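## Task

Take the asset tag from the dispenser and apply it to the centre of the white cup's flat bottom, pressed fully flat with no lifted areas and aligned square with any edges there; afterwards put the cup back on the bench standing upright, without dropping it.

## Robot and tools

Robot: two arms, left_arm and right_arm, each with a two-finger parallel gripper and a wrist camera. The left base sits near (+0.018, +0.250, +0.035) m and the right near (+0.023, -0.360, +0.003) m, each yawed very slightly. A camera stand is fixed behind the arms.

Frame: every position, orientation and offset uses the scene frame. Its origin is at table-top height, halfway between the arms' nominal bases; +z points up, +x points away from the robots over the table, and left_arm is on the +y side (arm names do not match image left/right). A gripper's fingers extend along its own +z axis and open and close along its y axis. end_effector_position is the spot between the finger pads, roughly 1 cm short of the tips; orientation is end_effector_quat_wxyz.

The 14-number row: both tools that move the arms use rows of 14 numbers, each in [-1, 1], always covering both arms: left_arm dx, dy, dz, rx, ry, rz, opening, then right_arm dx, dy, dz, rx, ry, rz, opening. The six pose numbers are an offset, not a pose: a displacement from that arm's Hand target as it stood when the action or move began, measured along scene axes. A value of 1.0 equals 0.6 m for dx/dy/dz or 180 degrees for rotation; rx, ry, rz form one rotation vector, applied about the Hand target's position. Translations longer than 1.0 in total may be scaled down. The opening is absolute, not an offset: +1 fully open (0.094 m), -1 shut. Sending 0 as an opening closes halfway, so to leave a gripper alone repeat its current command. Sending six zeros re-requests the current Hand target.

execute_actions(actions, cameras): actions is a list of actions; each action is a table of up to 15 rows, one row per 1/30 s step, taking 0.5 s; a shorter table repeats its final row. All rows of an action count from the same start pose, and each new action starts from the updated Hand target, so resending an offset keeps moving further. An empty list returns state plus all camera images and the scene number. cameras: list of names, ["all"], or []; an unknown name voids the call.

move(target, speed, blend, opening_speed, grip_force, blocking, cameras): drives grippers in straight lines toward target, either one 14-number row or a list of up to 15 rows; every row in the list is an offset from the same starting Hand targets. speed is the path top speed in m/s, 0.002 to 2.9 (default 0.25), rotation capped at twice that in rad/s; one value or one per target. blend (m) rounds corners in a list; 0 stops at each. opening_speed sets how quickly openings change, per second on the -1..1 scale, at least 0.2; use it to close gently. grip_force is a per-pad force cap in newtons, 10 to 50, one value or one per arm, persisting until changed; low forces close slowly. blocking=false returns after about 0.5 s while motion continues. A move lasts at most 10 s. Its result adds a move: line saying how it ended (done, off_target, moving, held, fault) and any limits (paced = pose clipped, held = steps withheld). Done means at rest within 10 mm and 2 degrees; neither done nor off_target tells you about contact.

wait(seconds 0 to 10, cameras): let time pass holding commands. stop(cameras): brakes a running move. zoom_image(camera, region): camera is cam_high, cam_low, cam_left_wrist or cam_right_wrist; region [x0, y0, x1, y1] in pixels from the top-left, at most 504 by 504, from the newest image. read_manual(section): licence text only. finished_scene(scene): scene is 1 or 2; irreversible, the goal must hold with the robot released.

Result lines: per arm end_effector_position (m), end_effector_quat_wxyz, Hand target (the last commanded pose after clipping; next offsets count from it), Tool commands, grip_measured (finger opening on the -1..1 scale; empty it reads a bit wide, on a hard part a little narrow), Joint positions (last entry = opening in m), Joint velocities (may say within noise), Joint torques (include arm weight; joints 1-3 wrap at ±28 N m). MOTOR HOT appears at 75 °C; OVER-TEMPERATURE FAULT at 90 °C folds that arm away for the rest of the scene. Images are 672x504 from cam_high, cam_low, cam_left_wrist, cam_right_wrist.

Behaviour: each control step limits commanded rotation to 40 degrees from the measured one. Friction and load can leave a gripper a few cm off target; a new action re-requests it, and a persisting gap can be sent as an extra offset. Blocked arms keep pushing until commanded back past the gripper. Reported poses can err by a few cm.

Avoid: dropping the object or releasing it while moving; fast contacts and pushing far past a surface; any contact between the two arms, including one gripper closing on the other; letting anything leave the table; routing a gripper near its own base; holding loads or stretched poses for long (heat). Occasionally loose items get nudged by outside pushes.

Each tool is called after "Request:" as name([rows], argument=value, ...), one row to a line, values as JSON.

## Session

Request:
execute_actions(actions=[])

Scene clock: 0.00 s.
left_arm: end_effector_position=(+0.4195, +0.3125, +0.1295) grip_measured=+1.000 end_effector_quat_wxyz=(+0.584, -0.100, +0.799, +0.108) | right_arm: end_effector_position=(+0.4181, -0.3905, +0.0895) grip_measured=+1.000 end_effector_quat_wxyz=(+0.590, +0.018, +0.805, -0.060)
Joint positions: left_arm=[0.009 1.629 0.385 0.934 -0.257 -0.023 0.094] | right_arm=[0.008 1.628 0.324 1.001 0.074 -0.055 0.094]
Joint velocities: within noise
Joint torques (N m): no reading
Heat: left arm: 31 °C; right arm: 29 °C.
Hand target: left_arm +0.4243, +0.3138, +0.1438; +0.601, -0.106, +0.785, +0.108 | right_arm +0.4195, -0.3914, +0.0923; +0.591, +0.018, +0.804, -0.063
Tool commands: left_gripper/opening=+1.0 right_gripper/opening=+1.0

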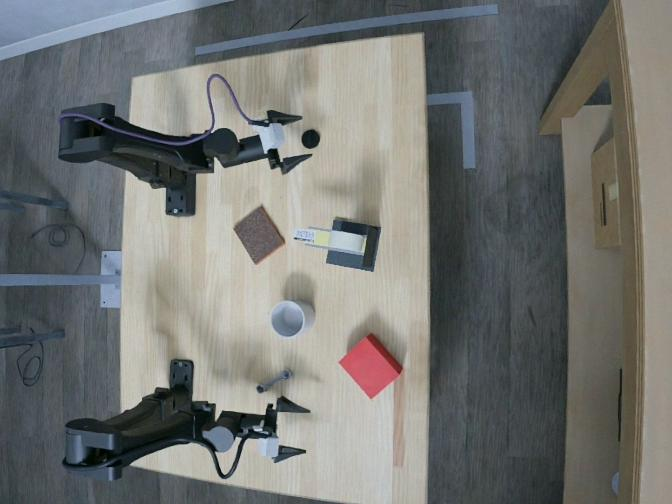

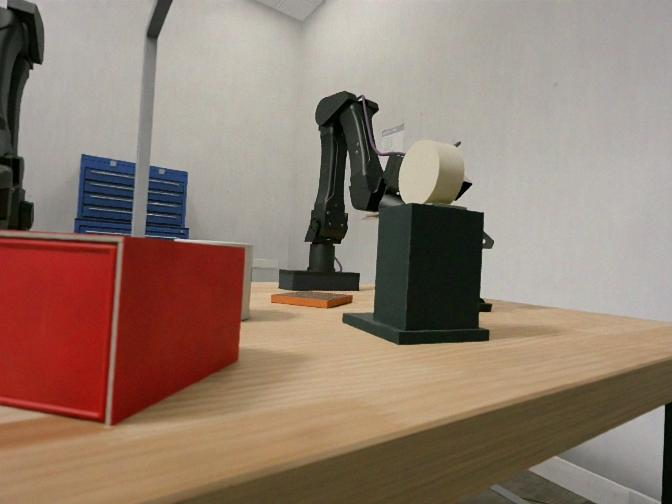

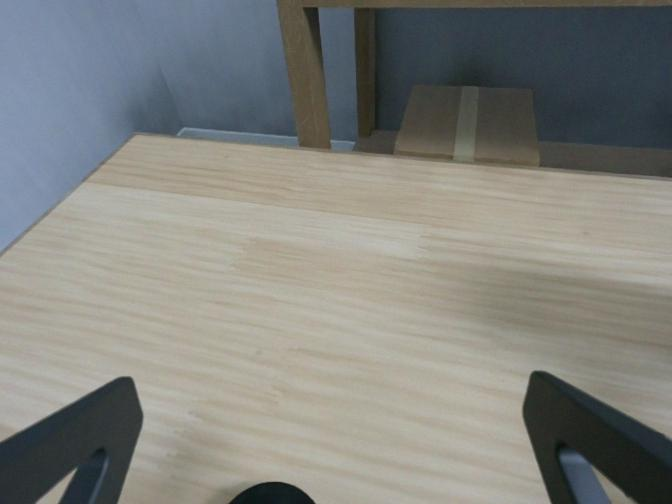

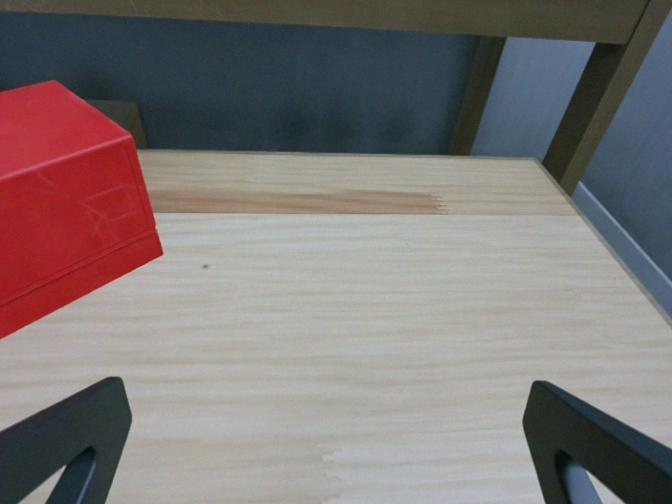

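Request:
zoom_image(camera="cam_high", region=[280, 200, 400, 290])

Request:
zoom_image(camera="cam_high", region=[220, 270, 420, 420])

Request:
zoom_image(camera="cam_low", region=[320, 100, 540, 265])

Request:
zoom_image(camera="cam_low", region=[180, 200, 520, 455])

Scaled by 4.200 from the camera's 672x504 image, which has a finer 960x720 frame.

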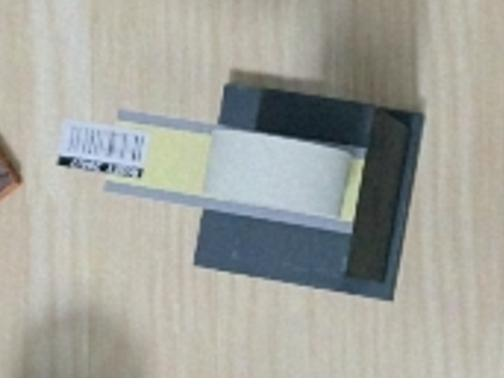

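Scaled by 2.520 from the camera's 672x504 image, which has a finer 960x720 frame.

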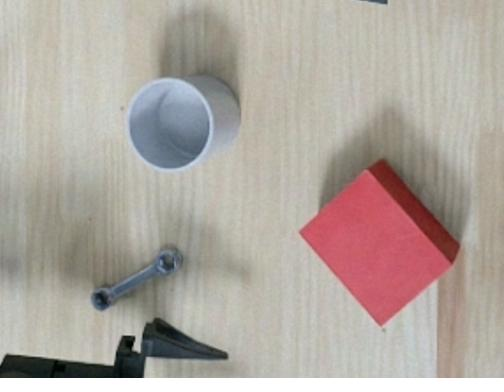

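Scaled by 2.291 from the camera's 672x504 image, which has a finer 960x720 frame.

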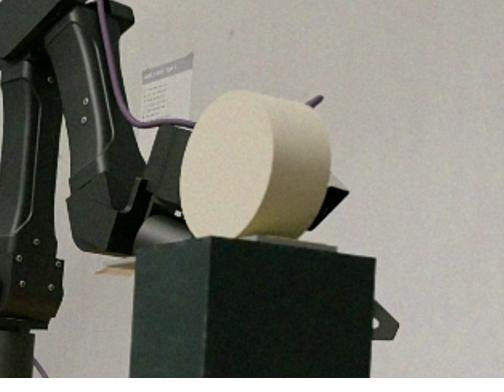

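Scaled by 1.482 from the camera's 672x504 image, which has a finer 960x720 frame.

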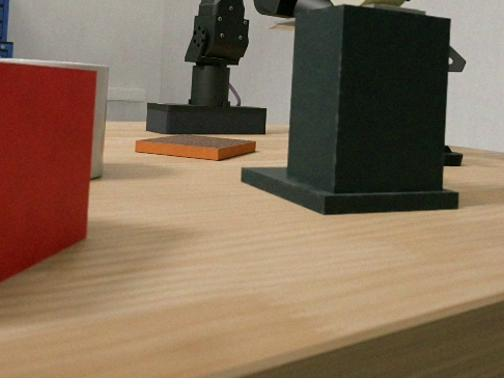

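Request:
move(target=[-0.180, -0.317, 0.125, 0, 0, -0.2, 1, -0.199, 0.202, 0.146, 0, 0, 0.345, 1], speed=0.2, cameras=["all"])

Scene clock: 62.70 s.
left_arm: end_effector_position=(+0.3137, +0.1235, +0.2009) grip_measured=+1.000 end_effector_quat_wxyz=(+0.594, +0.150, +0.786, -0.083) | right_arm: end_effector_position=(+0.3019, -0.2726, +0.1694) grip_measured=+1.000 end_effector_quat_wxyz=(+0.539, -0.392, +0.707, +0.238)
Joint positions: left_arm=[-0.531 0.834 0.282 0.263 -0.168 0 0.094] | right_arm=[-0.226 1.059 0.497 -0.169 -1.094 -0.763 0.094]
Joint torques (N m): left_arm=[-0.62 -1.91 9.07 1.26 -0.08 0] | right_arm=[-0.01 -1.25 8.8 0.68 -0.78 -0.14]
Heat: left arm: 31 °C; right arm: 31 °C.
Hand target: left_arm +0.3163, +0.1236, +0.2188; +0.604, +0.142, +0.779, -0.083 | right_arm +0.3001, -0.2702, +0.1799; +0.539, -0.399, +0.698, +0.251
Off the commanded pose: left_arm 0.018 m, 2 deg | right_arm 0.011 m, 2 deg.
move: off_target (left_arm, right_arm)
camera_calibration:
cam_left_wrist: T_world_to_cam=[[-0.334255, -0.940345, -0.0634383, 0.233742], [-0.620444, 0.270211, -0.73623, 0.345629], [0.709452, -0.206729, -0.673751, 0.0299629], [0, 0, 0, 1]] pos_world=[0.271316, 0.1326, 0.289479]
cam_right_wrist: T_world_to_cam=[[0.809803, -0.576037, 0.111357, -0.42344], [-0.326155, -0.599768, -0.730686, 0.0974312], [0.48769, 0.555392, -0.673571, 0.209224], [0, 0, 0, 1]] pos_world=[0.272644, -0.301682, 0.259272]

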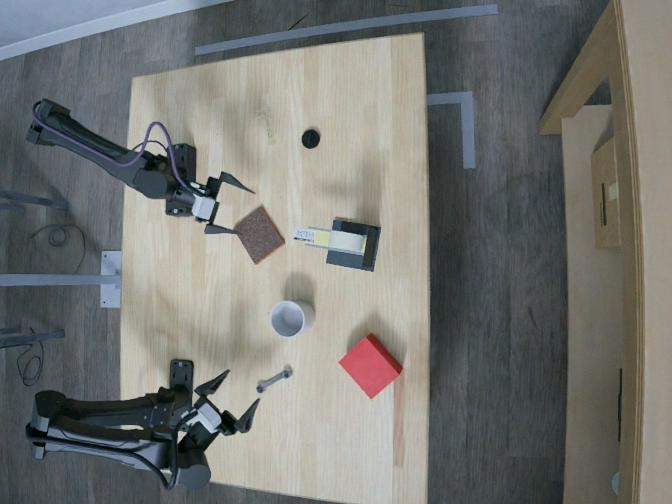

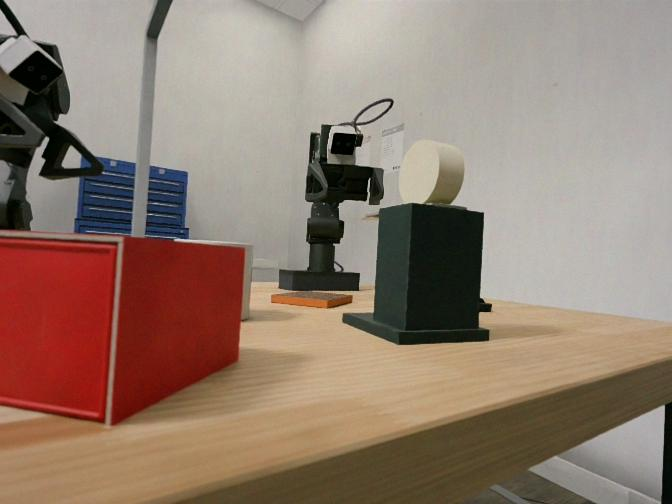

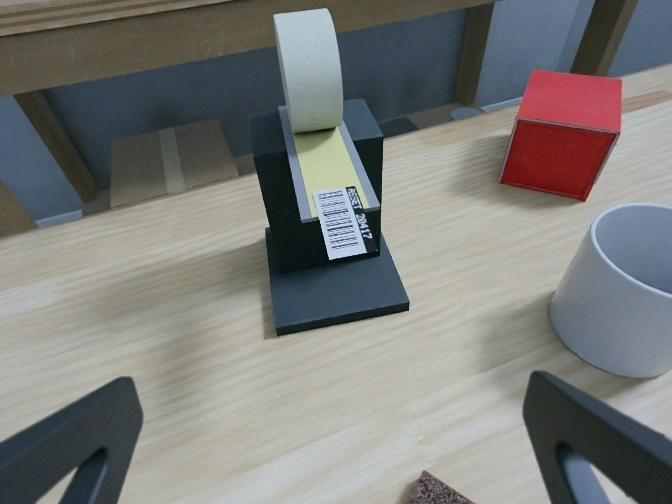

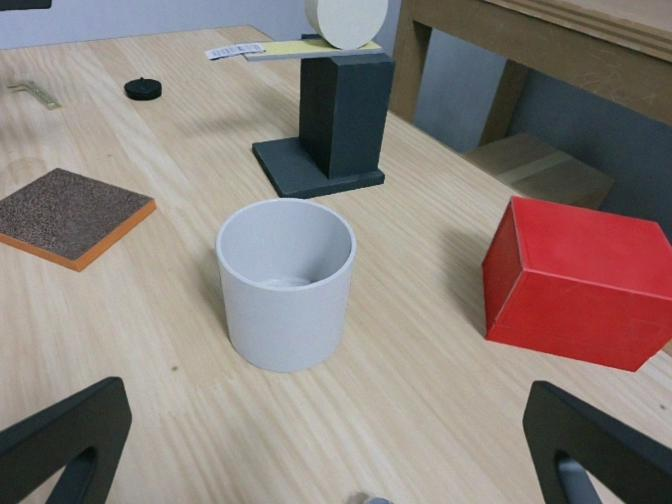

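Request:
zoom_image(camera="cam_left_wrist", region=[240, 100, 420, 270])

Request:
zoom_image(camera="cam_right_wrist", region=[190, 0, 410, 110])

Request:
zoom_image(camera="cam_right_wrist", region=[190, 180, 390, 390])

Scaled by 2.800 from the camera's 672x504 image, which has a finer 960x720 frame.

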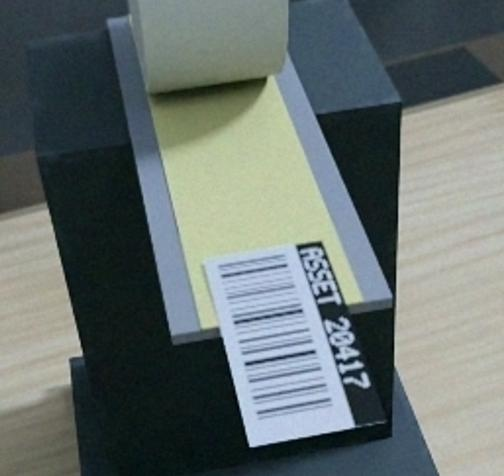

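Scaled by 2.291 from the camera's 672x504 image, which has a finer 960x720 frame.

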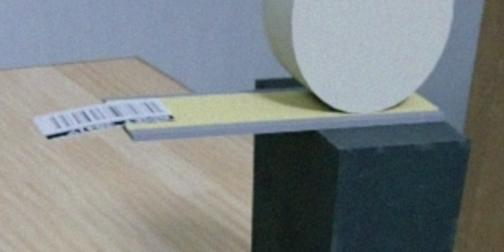

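Scaled by 2.400 from the camera's 672x504 image, which has a finer 960x720 frame.

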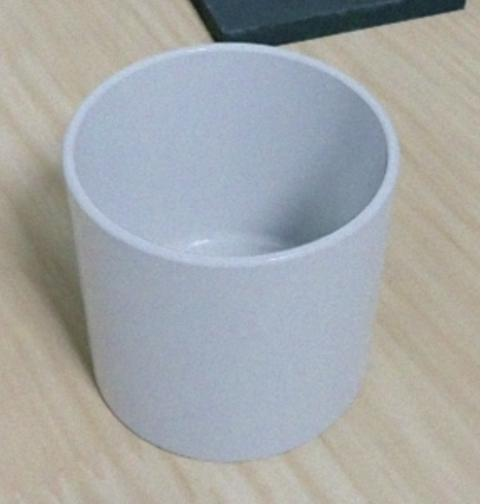

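Request:
move(target=[0.0395, -0.0527, -0.098, 0.4534, -0.1769, -0.0223, 0.0, 0, 0, 0, 0, 0, 0, 1], speed=0.2, cameras=["all"])

Scene clock: 142.13 s.
left_arm: end_effector_position=(+0.3403, +0.0931, +0.1463) grip_measured=+0.002 end_effector_quat_wxyz=(+0.510, +0.567, +0.466, +0.449) | right_arm: end_effector_position=(+0.3018, -0.2726, +0.1692) grip_measured=+1.000 end_effector_quat_wxyz=(+0.538, -0.392, +0.707, +0.238)
Joint positions: left_arm=[-0.76 1.759 0.166 1.503 -0.569 1.556 0.047] | right_arm=[-0.226 1.059 0.497 -0.171 -1.094 -0.764 0.094]
Joint torques (N m): left_arm=[-0.4 -4 2.02 2.1 -0.11 0.01] | right_arm=[-0.02 -1.2 8.87 0.68 -0.78 -0.13]
Heat: left arm: 33 °C; right arm: 33 °C.
Hand target: left_arm +0.3400, +0.0920, +0.1600; +0.538, +0.538, +0.459, +0.459 | right_arm +0.3001, -0.2702, +0.1799; +0.539, -0.399, +0.698, +0.251
Off the commanded pose: left_arm 0.014 m, 5 deg | right_arm 0.011 m, 2 deg.
joint sent to its limit (left arm) — joint 4 (wrist pitch), upper limit. The joint targets are off in position, not in orientation.
move: off_target (left_arm, right_arm)
camera_calibration:
cam_left_wrist: T_world_to_cam=[[-0.0638745, 0.0599866, -0.996153, 0.161997], [-0.287364, 0.954807, 0.0759229, 0.034256], [0.955689, 0.291109, -0.0437499, -0.254207], [0, 0, 0, 1]] pos_world=[0.263134, 0.0315764, 0.147651]
cam_right_wrist: T_world_to_cam=[[0.810063, -0.575665, 0.111389, -0.423165], [-0.32612, -0.600225, -0.730325, 0.0970395], [0.487282, 0.555283, -0.673956, 0.209309], [0, 0, 0, 1]] pos_world=[0.272445, -0.301582, 0.259072]

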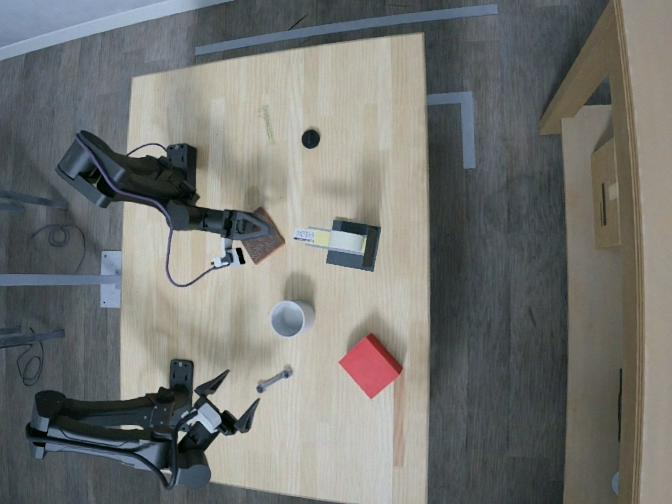

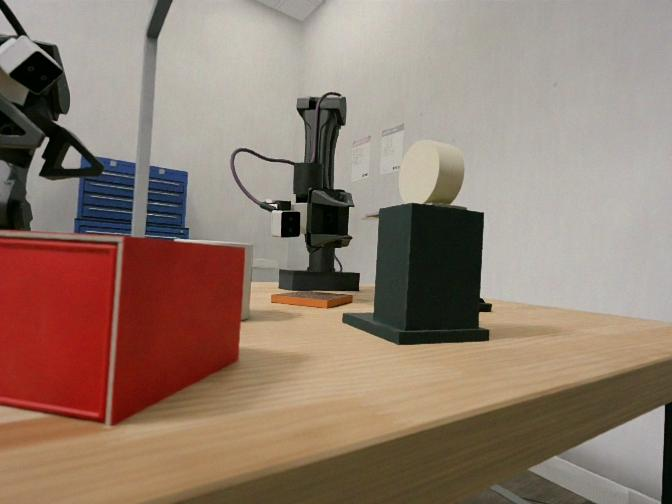

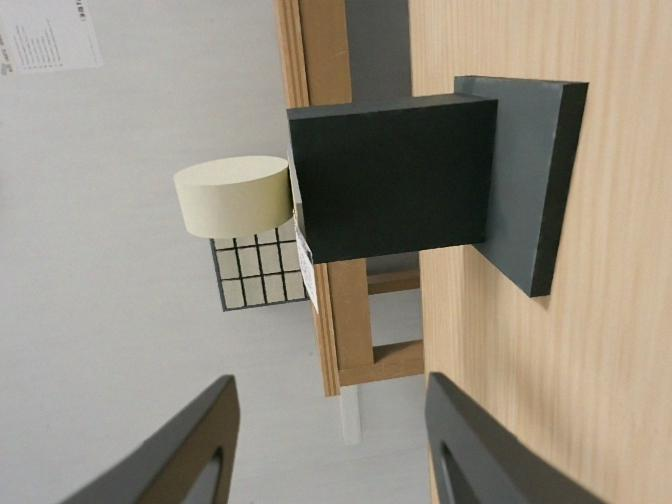

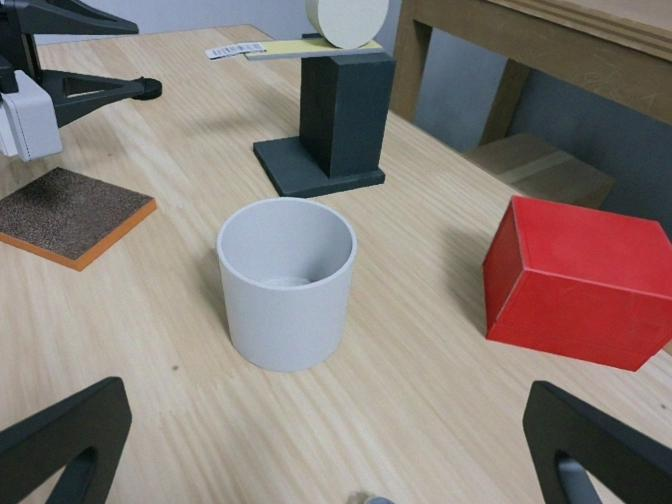

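Request:
zoom_image(camera="cam_left_wrist", region=[160, 140, 360, 340])

Request:
zoom_image(camera="cam_right_wrist", region=[0, 0, 270, 170])

Scaled by 2.520 from the camera's 672x504 image, which has a finer 960x720 frame.

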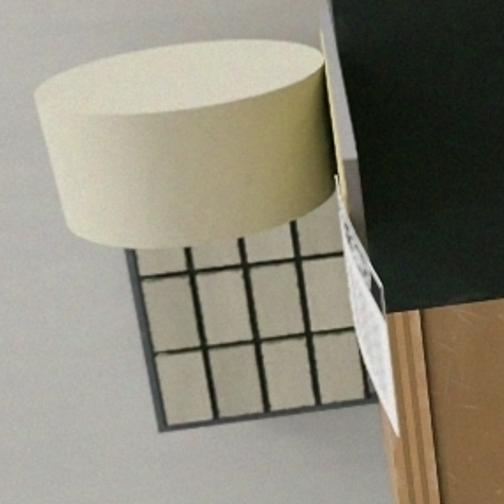

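Scaled by 1.867 from the camera's 672x504 image, which has a finer 960x720 frame.

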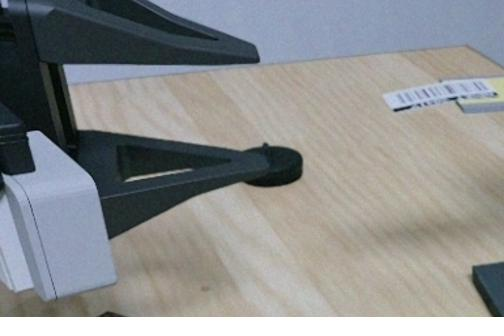

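Request:
move(target=[0.0583, -0.0075, 0.0083, -0.0069, -0.0439, 0, 0.0, 0, 0, 0, 0, 0, 0, 1], speed=0.1, cameras=["cam_left_wrist", "cam_right_wrist"])

Scene clock: 154.53 s.
left_arm: end_effector_position=(+0.3692, +0.0918, +0.1465) grip_measured=+0.002 end_effector_quat_wxyz=(+0.508, +0.560, +0.466, +0.459) | right_arm: end_effector_position=(+0.3018, -0.2726, +0.1692) grip_measured=+1.000 end_effector_quat_wxyz=(+0.538, -0.392, +0.707, +0.238)
Joint positions: left_arm=[-0.689 1.839 0.262 1.506 -0.518 1.576 0.047] | right_arm=[-0.226 1.059 0.497 -0.171 -1.094 -0.764 0.094]
Joint torques (N m): left_arm=[0.62 -4.62 3.99 2.07 0.1 -0.01] | right_arm=[-0.01 -1.21 8.88 0.68 -0.78 -0.13]
Heat: left arm: 33 °C; right arm: 33 °C.
Hand target: left_arm +0.3750, +0.0875, +0.1650; +0.574, +0.499, +0.426, +0.490 | right_arm +0.3001, -0.2702, +0.1799; +0.539, -0.399, +0.698, +0.251
Off the commanded pose: left_arm 0.020 m, 12 deg | right_arm 0.011 m, 2 deg.
joint sent to its limit (left arm) — joint 4 (wrist pitch), upper limit. The joint targets are off in position and orientation.
move: off_target (left_arm, right_arm)
camera_calibration:
cam_left_wrist: T_world_to_cam=[[-0.0493596, 0.06264, -0.996815, 0.158609], [-0.306332, 0.948981, 0.0748029, 0.0514564], [0.950644, 0.309048, -0.0276527, -0.283753], [0, 0, 0, 1]] pos_world=[0.29334, 0.0289269, 0.146408]
cam_right_wrist: T_world_to_cam=[[0.810063, -0.575665, 0.111389, -0.423165], [-0.32612, -0.600225, -0.730325, 0.0970395], [0.487282, 0.555283, -0.673956, 0.209309], [0, 0, 0, 1]] pos_world=[0.272445, -0.301582, 0.259072]
Images, in order (width x height): cam_left_wrist 672x504, cam_right_wrist 672x504.

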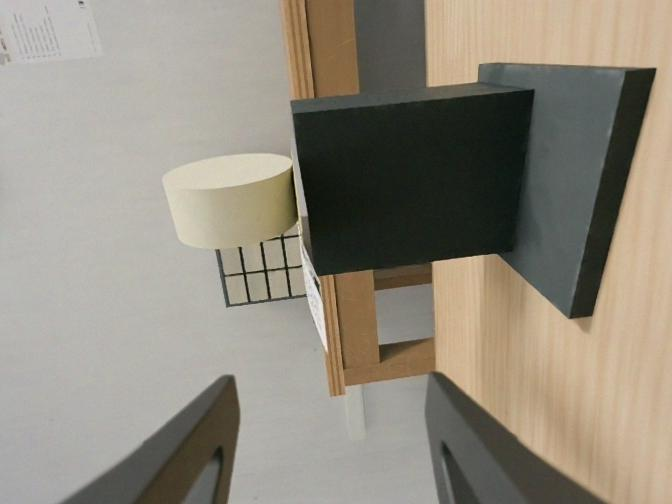

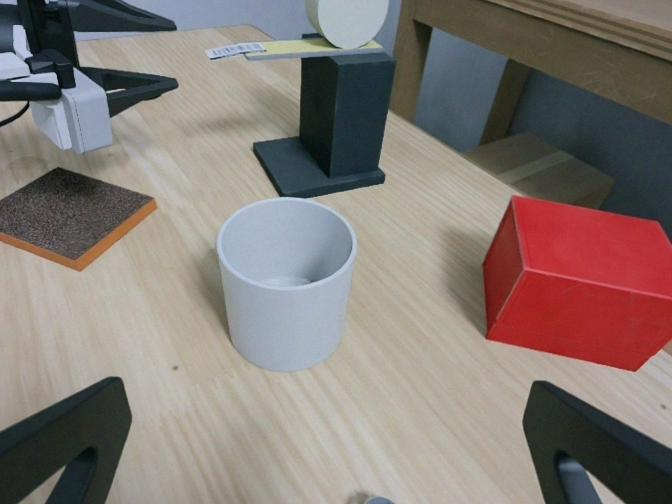

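Request:
zoom_image(camera="cam_left_wrist", region=[240, 200, 380, 360])

Request:
zoom_image(camera="cam_right_wrist", region=[80, 0, 300, 120])

Scaled by 3.150 from the camera's 672x504 image, which has a finer 960x720 frame.

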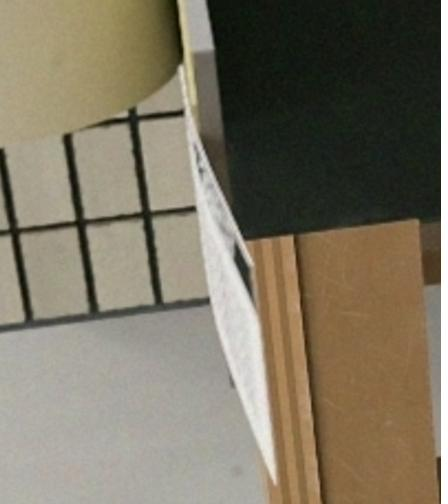

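Scaled by 2.291 from the camera's 672x504 image, which has a finer 960x720 frame.

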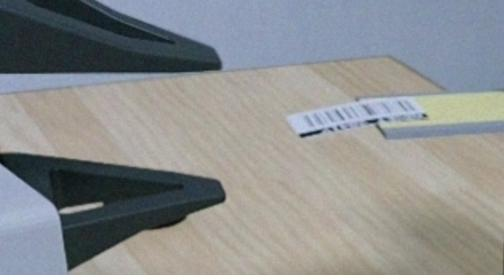

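Request:
move(target=[0.0283, -0.0008, -0.005, 0.0096, 0.0604, 0, 0.0, 0, 0, 0, 0, 0, 0, 1], speed=0.08, cameras=["cam_high", "cam_left_wrist", "cam_right_wrist"])

Request:
zoom_image(camera="cam_high", region=[220, 190, 360, 290])

Request:
zoom_image(camera="cam_right_wrist", region=[80, 0, 300, 120])

Request:
zoom_image(camera="cam_left_wrist", region=[200, 220, 460, 480])

Scene clock: 189.67 s.
left_arm: end_effector_position=(+0.3867, +0.0910, +0.1471) grip_measured=+0.002 end_effector_quat_wxyz=(+0.507, +0.565, +0.469, +0.451) | right_arm: end_effector_position=(+0.3018, -0.2726, +0.1692) grip_measured=+1.000 end_effector_quat_wxyz=(+0.538, -0.392, +0.707, +0.238)
Joint positions: left_arm=[-0.639 1.83 0.32 1.42 -0.457 1.565 0.047] | right_arm=[-0.226 1.059 0.497 -0.171 -1.094 -0.764 0.094]
Joint torques (N m): left_arm=[0.58 -8.35 4.59 1.25 0.11 -0.15] | right_arm=[-0.02 -1.18 8.9 0.68 -0.79 -0.13]
Heat: left arm: 34 °C; right arm: 33 °C.
Hand target: left_arm +0.3920, +0.0870, +0.1620; +0.523, +0.552, +0.471, +0.447 | right_arm +0.3001, -0.2702, +0.1799; +0.539, -0.399, +0.698, +0.251
Off the commanded pose: left_arm 0.016 m, 2 deg | right_arm 0.011 m, 2 deg.
move: off_target (left_arm, right_arm)
camera_calibration:
cam_left_wrist: T_world_to_cam=[[-0.0680071, 0.059585, -0.995904, 0.167424], [-0.295568, 0.952201, 0.0771536, 0.0527239], [0.952898, 0.299605, -0.047145, -0.297169], [0, 0, 0, 1]] pos_world=[0.310141, 0.0288535, 0.14866]
cam_right_wrist: T_world_to_cam=[[0.810063, -0.575665, 0.111389, -0.423165], [-0.32612, -0.600225, -0.730325, 0.0970395], [0.487282, 0.555283, -0.673956, 0.209309], [0, 0, 0, 1]] pos_world=[0.272445, -0.301582, 0.259072]
Images, in order (width x height): cam_high 672x504, cam_left_wrist 672x504, cam_right_wrist 672x504.

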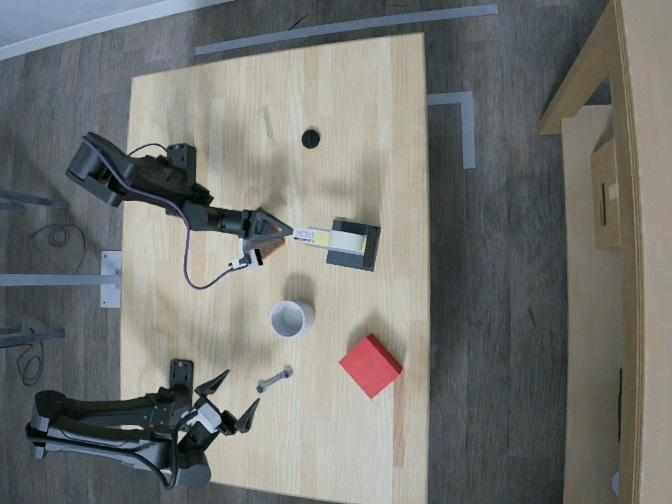

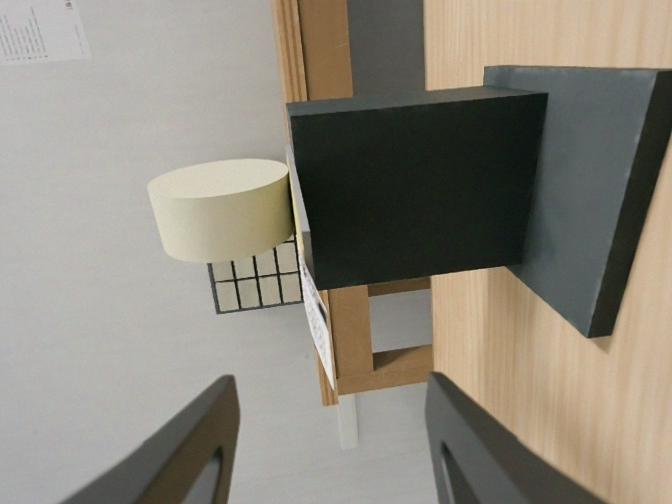

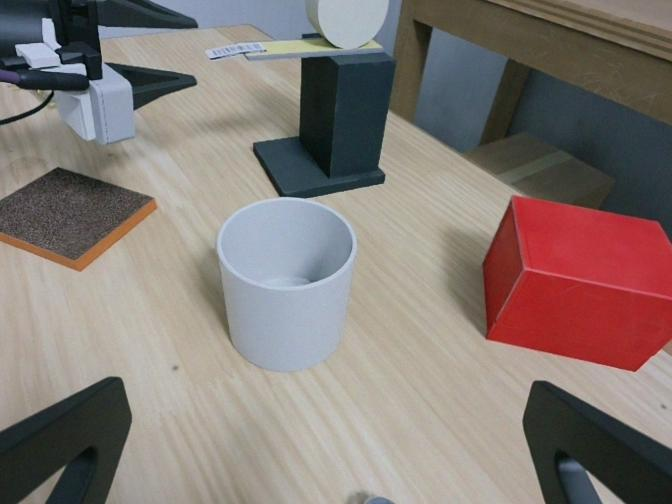

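Scaled by 3.600 from the camera's 672x504 image, which has a finer 960x720 frame.

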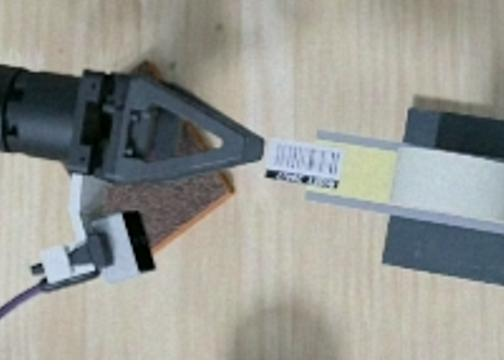

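Scaled by 2.291 from the camera's 672x504 image, which has a finer 960x720 frame.

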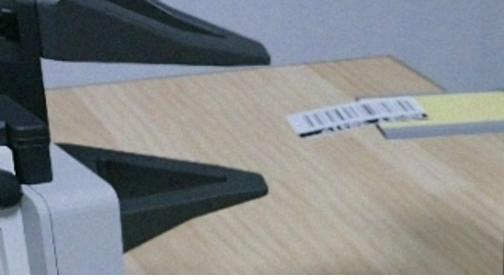

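Scaled by 1.938 from the camera's 672x504 image, which has a finer 960x720 frame.

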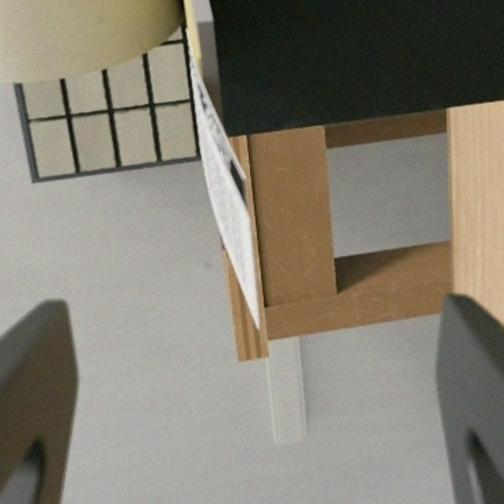

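Request:
move(target=[0.0408, -0.0108, 0.0008, 0, 0, 0, 0.0, 0, 0, 0, 0, 0, 0, 1], speed=0.06, cameras=["cam_high", "cam_left_wrist", "cam_right_wrist"])

Request:
zoom_image(camera="cam_high", region=[220, 190, 360, 290])

Request:
zoom_image(camera="cam_right_wrist", region=[80, 0, 300, 120])

Request:
zoom_image(camera="cam_left_wrist", region=[200, 220, 460, 480])

Scene clock: 194.07 s.
left_arm: end_effector_position=(+0.4105, +0.0844, +0.1620) grip_measured=+0.002 end_effector_quat_wxyz=(+0.521, +0.553, +0.467, +0.454) | right_arm: end_effector_position=(+0.3018, -0.2726, +0.1692) grip_measured=+1.000 end_effector_quat_wxyz=(+0.538, -0.392, +0.707, +0.238)
Joint positions: left_arm=[-0.606 1.842 0.416 1.376 -0.424 1.565 0.047] | right_arm=[-0.226 1.059 0.497 -0.171 -1.094 -0.764 0.094]
Joint torques (N m): left_arm=[0.58 -5.38 5.08 1.25 0.12 -0.15] | right_arm=[-0.02 -1.18 8.9 0.67 -0.77 -0.13]
Heat: left arm: 33 °C; right arm: 33 °C.
Hand target: left_arm +0.4165, +0.0805, +0.1624; +0.523, +0.552, +0.471, +0.447 | right_arm +0.3001, -0.2702, +0.1799; +0.539, -0.399, +0.698, +0.251
Off the commanded pose: left_arm 0.007 m, 1 deg | right_arm 0.011 m, 2 deg.
move: off_target (right_arm)
camera_calibration:
cam_left_wrist: T_world_to_cam=[[-0.037603, 0.0363131, -0.998633, 0.174223], [-0.297551, 0.953603, 0.0458798, 0.0706658], [0.953965, 0.298869, -0.0250534, -0.321134], [0, 0, 0, 1]] pos_world=[0.333928, 0.0222632, 0.162697]
cam_right_wrist: T_world_to_cam=[[0.810063, -0.575665, 0.111389, -0.423165], [-0.32612, -0.600225, -0.730325, 0.0970395], [0.487282, 0.555283, -0.673956, 0.209309], [0, 0, 0, 1]] pos_world=[0.272445, -0.301582, 0.259072]
Images, in order (width x height): cam_high 672x504, cam_left_wrist 672x504, cam_right_wrist 672x504.

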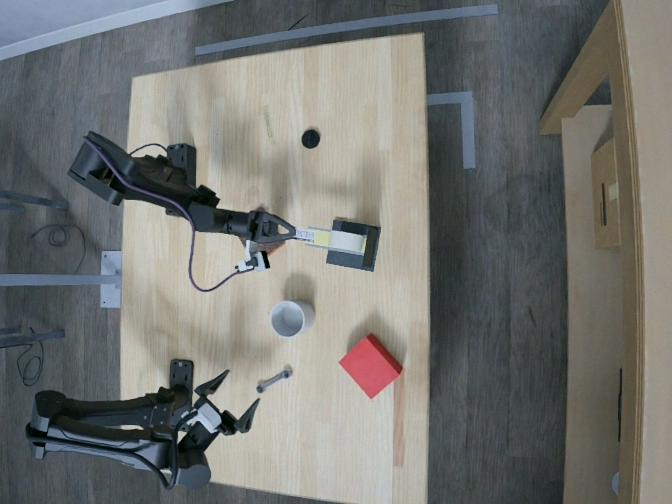

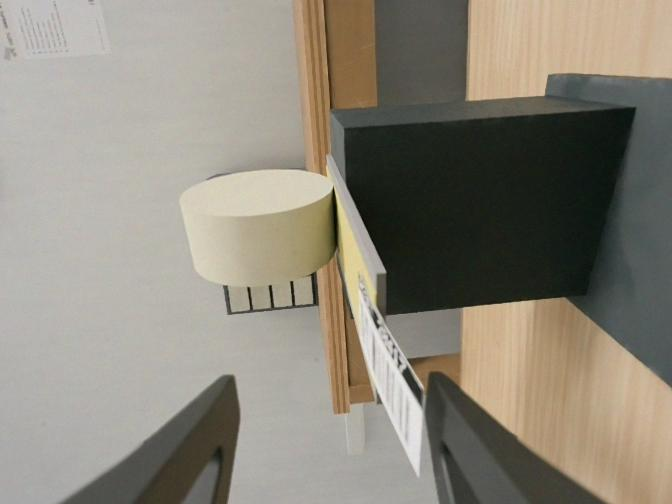

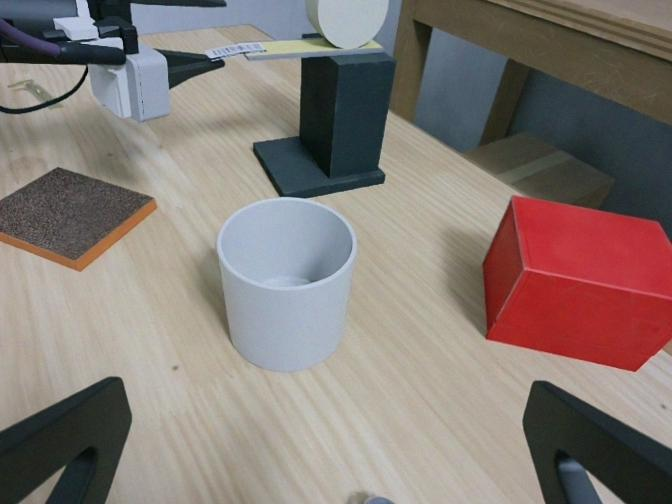

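Scaled by 3.600 from the camera's 672x504 image, which has a finer 960x720 frame.

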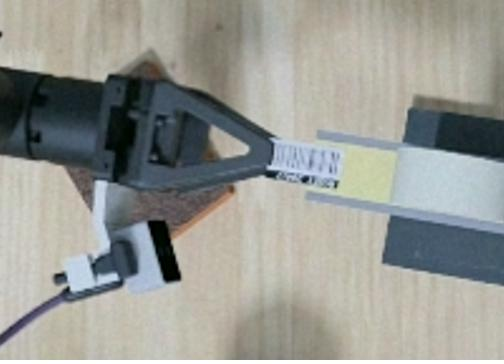

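Scaled by 2.291 from the camera's 672x504 image, which has a finer 960x720 frame.

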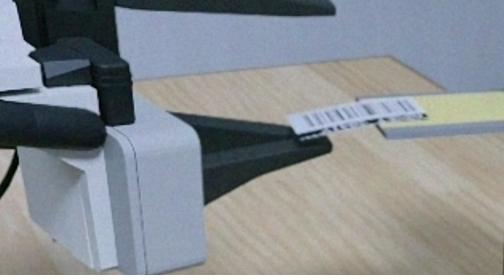

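Scaled by 1.938 from the camera's 672x504 image, which has a finer 960x720 frame.

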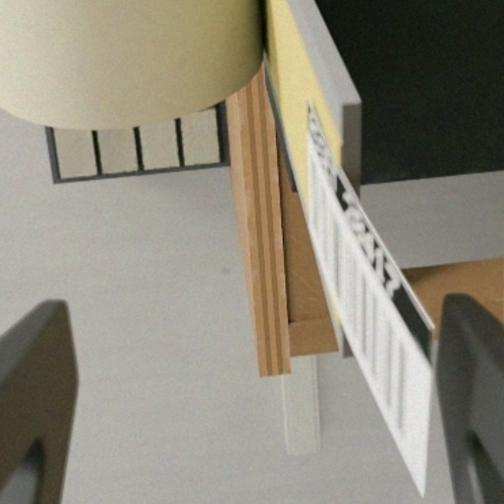

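Request:
move(target=[-0.0117, 0.0058, -0.030, 0, 0, 0, 0.0, 0, 0, 0, 0, 0, 0, 1], speed=0.06, cameras=["cam_high", "cam_left_wrist", "cam_right_wrist"])

Request:
zoom_image(camera="cam_high", region=[220, 190, 360, 290])

Request:
zoom_image(camera="cam_right_wrist", region=[80, 0, 300, 120])

Request:
zoom_image(camera="cam_left_wrist", region=[200, 220, 460, 480])

Scene clock: 207.97 s.
left_arm: end_effector_position=(+0.4088, +0.0855, +0.1322) grip_measured=+0.002 end_effector_quat_wxyz=(+0.497, +0.574, +0.473, +0.447) | right_arm: end_effector_position=(+0.3018, -0.2726, +0.1692) grip_measured=+1.000 end_effector_quat_wxyz=(+0.538, -0.392, +0.707, +0.238)
Joint positions: left_arm=[-0.606 1.925 0.408 1.4 -0.424 1.565 0.047] | right_arm=[-0.226 1.059 0.497 -0.171 -1.094 -0.764 0.094]
Joint torques (N m): left_arm=[0.27 -5.7 2.36 2.06 0.07 -0.16] | right_arm=[-0.02 -1.2 8.87 0.68 -0.78 -0.13]
Heat: left arm: 33 °C; right arm: 33 °C.
Hand target: left_arm +0.4094, +0.0840, +0.1444; +0.523, +0.552, +0.471, +0.447 | right_arm +0.3001, -0.2702, +0.1799; +0.539, -0.399, +0.698, +0.251
Off the commanded pose: left_arm 0.012 m, 4 deg | right_arm 0.011 m, 2 deg.
move: off_target (left_arm, right_arm)
camera_calibration:
cam_left_wrist: T_world_to_cam=[[-0.0926397, 0.0721697, -0.993081, 0.163086], [-0.29357, 0.951054, 0.0965013, 0.0623455], [0.951438, 0.300479, -0.0669185, -0.314201], [0, 0, 0, 1]] pos_world=[0.332354, 0.0233469, 0.134915]
cam_right_wrist: T_world_to_cam=[[0.810063, -0.575665, 0.111389, -0.423165], [-0.32612, -0.600225, -0.730325, 0.0970395], [0.487282, 0.555283, -0.673956, 0.209309], [0, 0, 0, 1]] pos_world=[0.272445, -0.301582, 0.259072]
Images, in order (width x height): cam_high 672x504, cam_left_wrist 672x504, cam_right_wrist 672x504.

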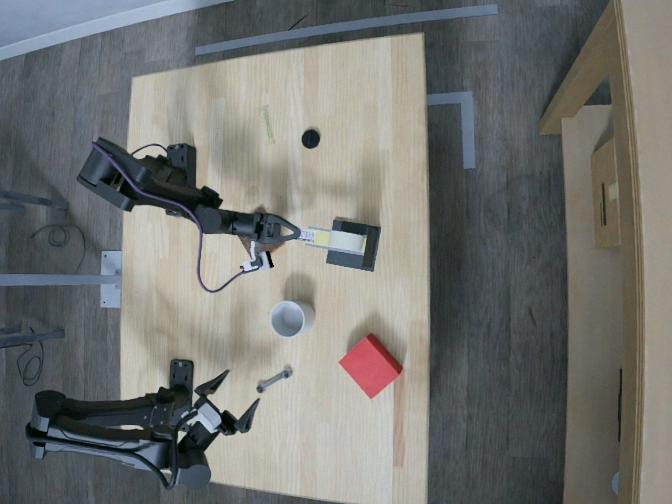

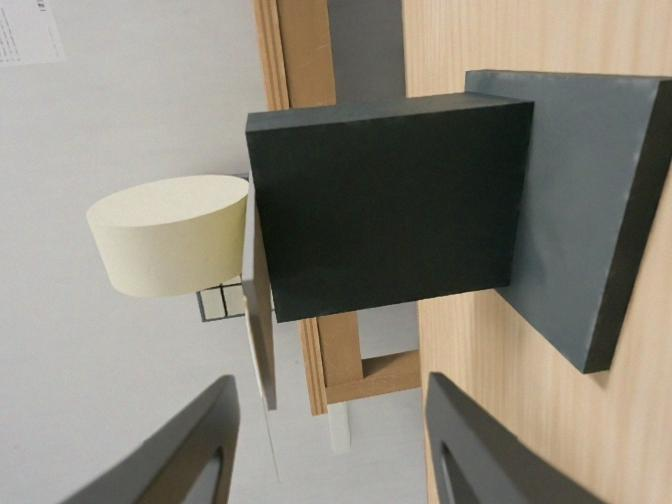

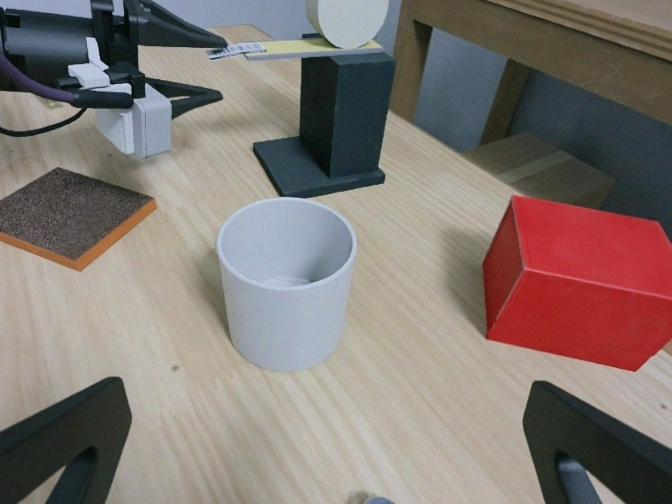

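Scaled by 3.600 from the camera's 672x504 image, which has a finer 960x720 frame.

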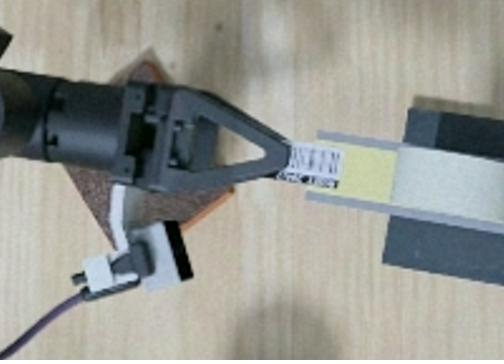

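Scaled by 2.291 from the camera's 672x504 image, which has a finer 960x720 frame.

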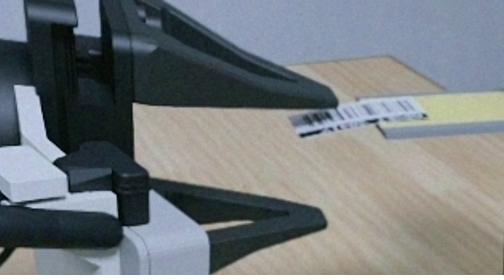

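Scaled by 1.938 from the camera's 672x504 image, which has a finer 960x720 frame.

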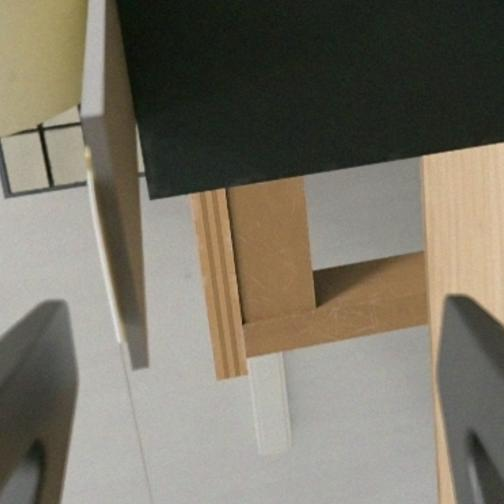

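Request:
zoom_image(camera="cam_high", region=[280, 215, 330, 255])

Scaled by 10.080 from the camera's 672x504 image, which has a finer 960x720 frame.

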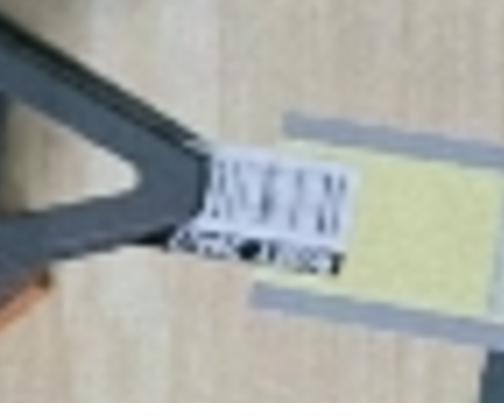

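Request:
move(target=[-0.0067, -0.0025, 0.0133, 0, 0, 0, 0.0, 0, 0, 0, 0, 0, 0, 1], speed=0.05, cameras=["cam_high", "cam_left_wrist", "cam_right_wrist"])

Request:
zoom_image(camera="cam_right_wrist", region=[80, 0, 300, 120])

Request:
zoom_image(camera="cam_left_wrist", region=[200, 240, 460, 500])

Scene clock: 217.53 s.
left_arm: end_effector_position=(+0.4071, +0.0866, +0.1299) grip_measured=+0.002 end_effector_quat_wxyz=(+0.495, +0.577, +0.473, +0.446) | right_arm: end_effector_position=(+0.3018, -0.2726, +0.1692) grip_measured=+1.000 end_effector_quat_wxyz=(+0.538, -0.392, +0.707, +0.238)
Joint positions: left_arm=[-0.606 1.925 0.4 1.4 -0.424 1.565 0.047] | right_arm=[-0.226 1.059 0.497 -0.171 -1.094 -0.764 0.094]
Joint torques (N m): left_arm=[-0.73 -9.43 2.11 1.78 -0.03 -0.16] | right_arm=[-0.01 -1.2 8.88 0.68 -0.78 -0.13]
Heat: left arm: 34 °C; right arm: 33 °C.
Hand target: left_arm +0.4054, +0.0825, +0.1524; +0.523, +0.552, +0.471, +0.447 | right_arm +0.3001, -0.2702, +0.1799; +0.539, -0.399, +0.698, +0.251
Off the commanded pose: left_arm 0.023 m, 4 deg | right_arm 0.011 m, 2 deg.
move: off_target (left_arm, right_arm)
camera_calibration:
cam_left_wrist: T_world_to_cam=[[-0.0990441, 0.0763857, -0.992147, 0.162658], [-0.292901, 0.950641, 0.10243, 0.0599765], [0.950999, 0.300745, -0.0717819, -0.312176], [0, 0, 0, 1]] pos_world=[0.330557, 0.0244448, 0.132829]
cam_right_wrist: T_world_to_cam=[[0.810063, -0.575665, 0.111389, -0.423165], [-0.32612, -0.600225, -0.730325, 0.0970395], [0.487282, 0.555283, -0.673956, 0.209309], [0, 0, 0, 1]] pos_world=[0.272445, -0.301582, 0.259072]
Images, in order (width x height): cam_high 672x504, cam_left_wrist 672x504, cam_right_wrist 672x504.

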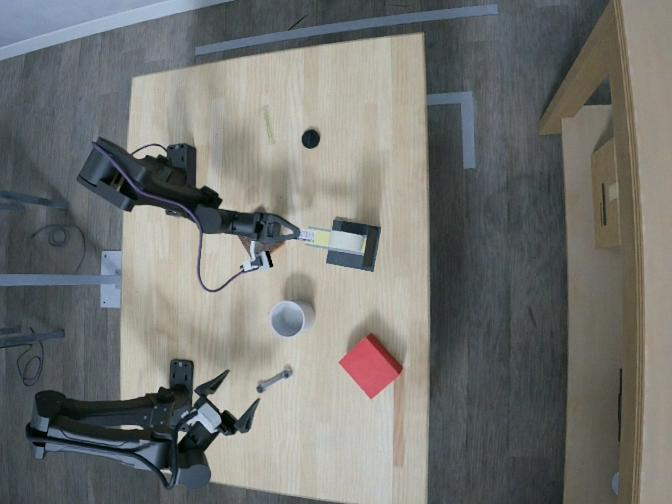

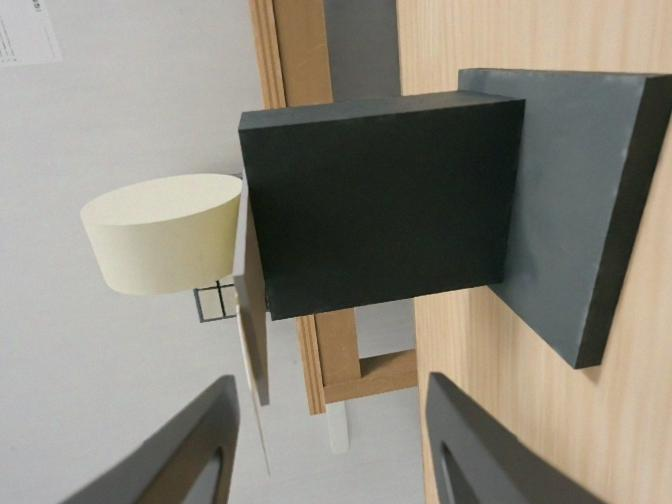

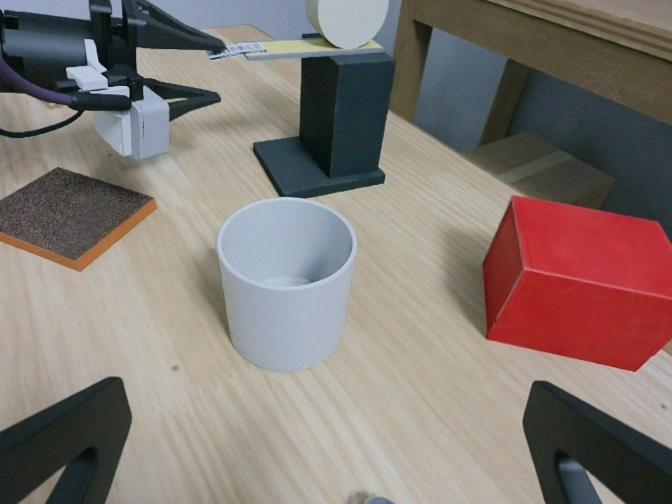

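Scaled by 2.291 from the camera's 672x504 image, which has a finer 960x720 frame.

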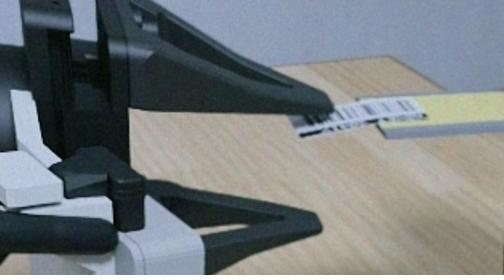

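Scaled by 1.938 from the camera's 672x504 image, which has a finer 960x720 frame.

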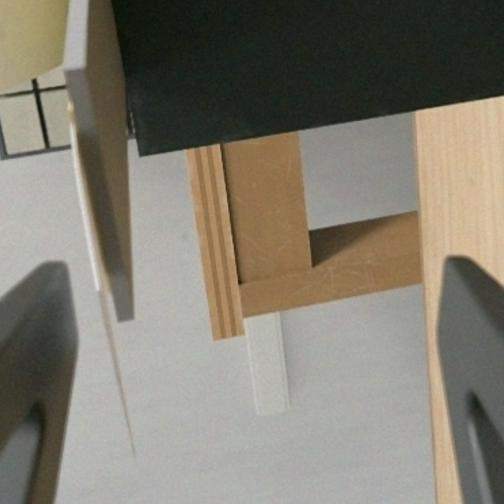

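Request:
move(target=[-0.0, 0.0, 0.010, 0, 0, 0, 0.0, 0, 0, 0, 0, 0, 0, 1], speed=0.05, cameras=[])

Scene clock: 220.70 s.
left_arm: end_effector_position=(+0.4076, +0.0863, +0.1457) grip_measured=+0.002 end_effector_quat_wxyz=(+0.509, +0.564, +0.470, +0.450) | right_arm: end_effector_position=(+0.3018, -0.2726, +0.1692) grip_measured=+1.000 end_effector_quat_wxyz=(+0.538, -0.392, +0.707, +0.238)
Joint positions: left_arm=[-0.606 1.885 0.4 1.4 -0.424 1.565 0.047] | right_arm=[-0.226 1.059 0.497 -0.171 -1.094 -0.764 0.094]
Joint torques (N m): left_arm=[-0.85 -8.95 2.52 1.43 -0.06 -0.14] | right_arm=[0.01 -1.18 8.88 0.68 -0.78 -0.13]
Heat: left arm: 34 °C; right arm: 33 °C.
Hand target: left_arm +0.4054, +0.0825, +0.1584; +0.523, +0.552, +0.471, +0.447 | right_arm +0.3001, -0.2702, +0.1799; +0.539, -0.399, +0.698, +0.251
Off the commanded pose: left_arm 0.013 m, 2 deg | right_arm 0.011 m, 2 deg.
move: off_target (left_arm, right_arm)
No camera images: "cameras" was empty.


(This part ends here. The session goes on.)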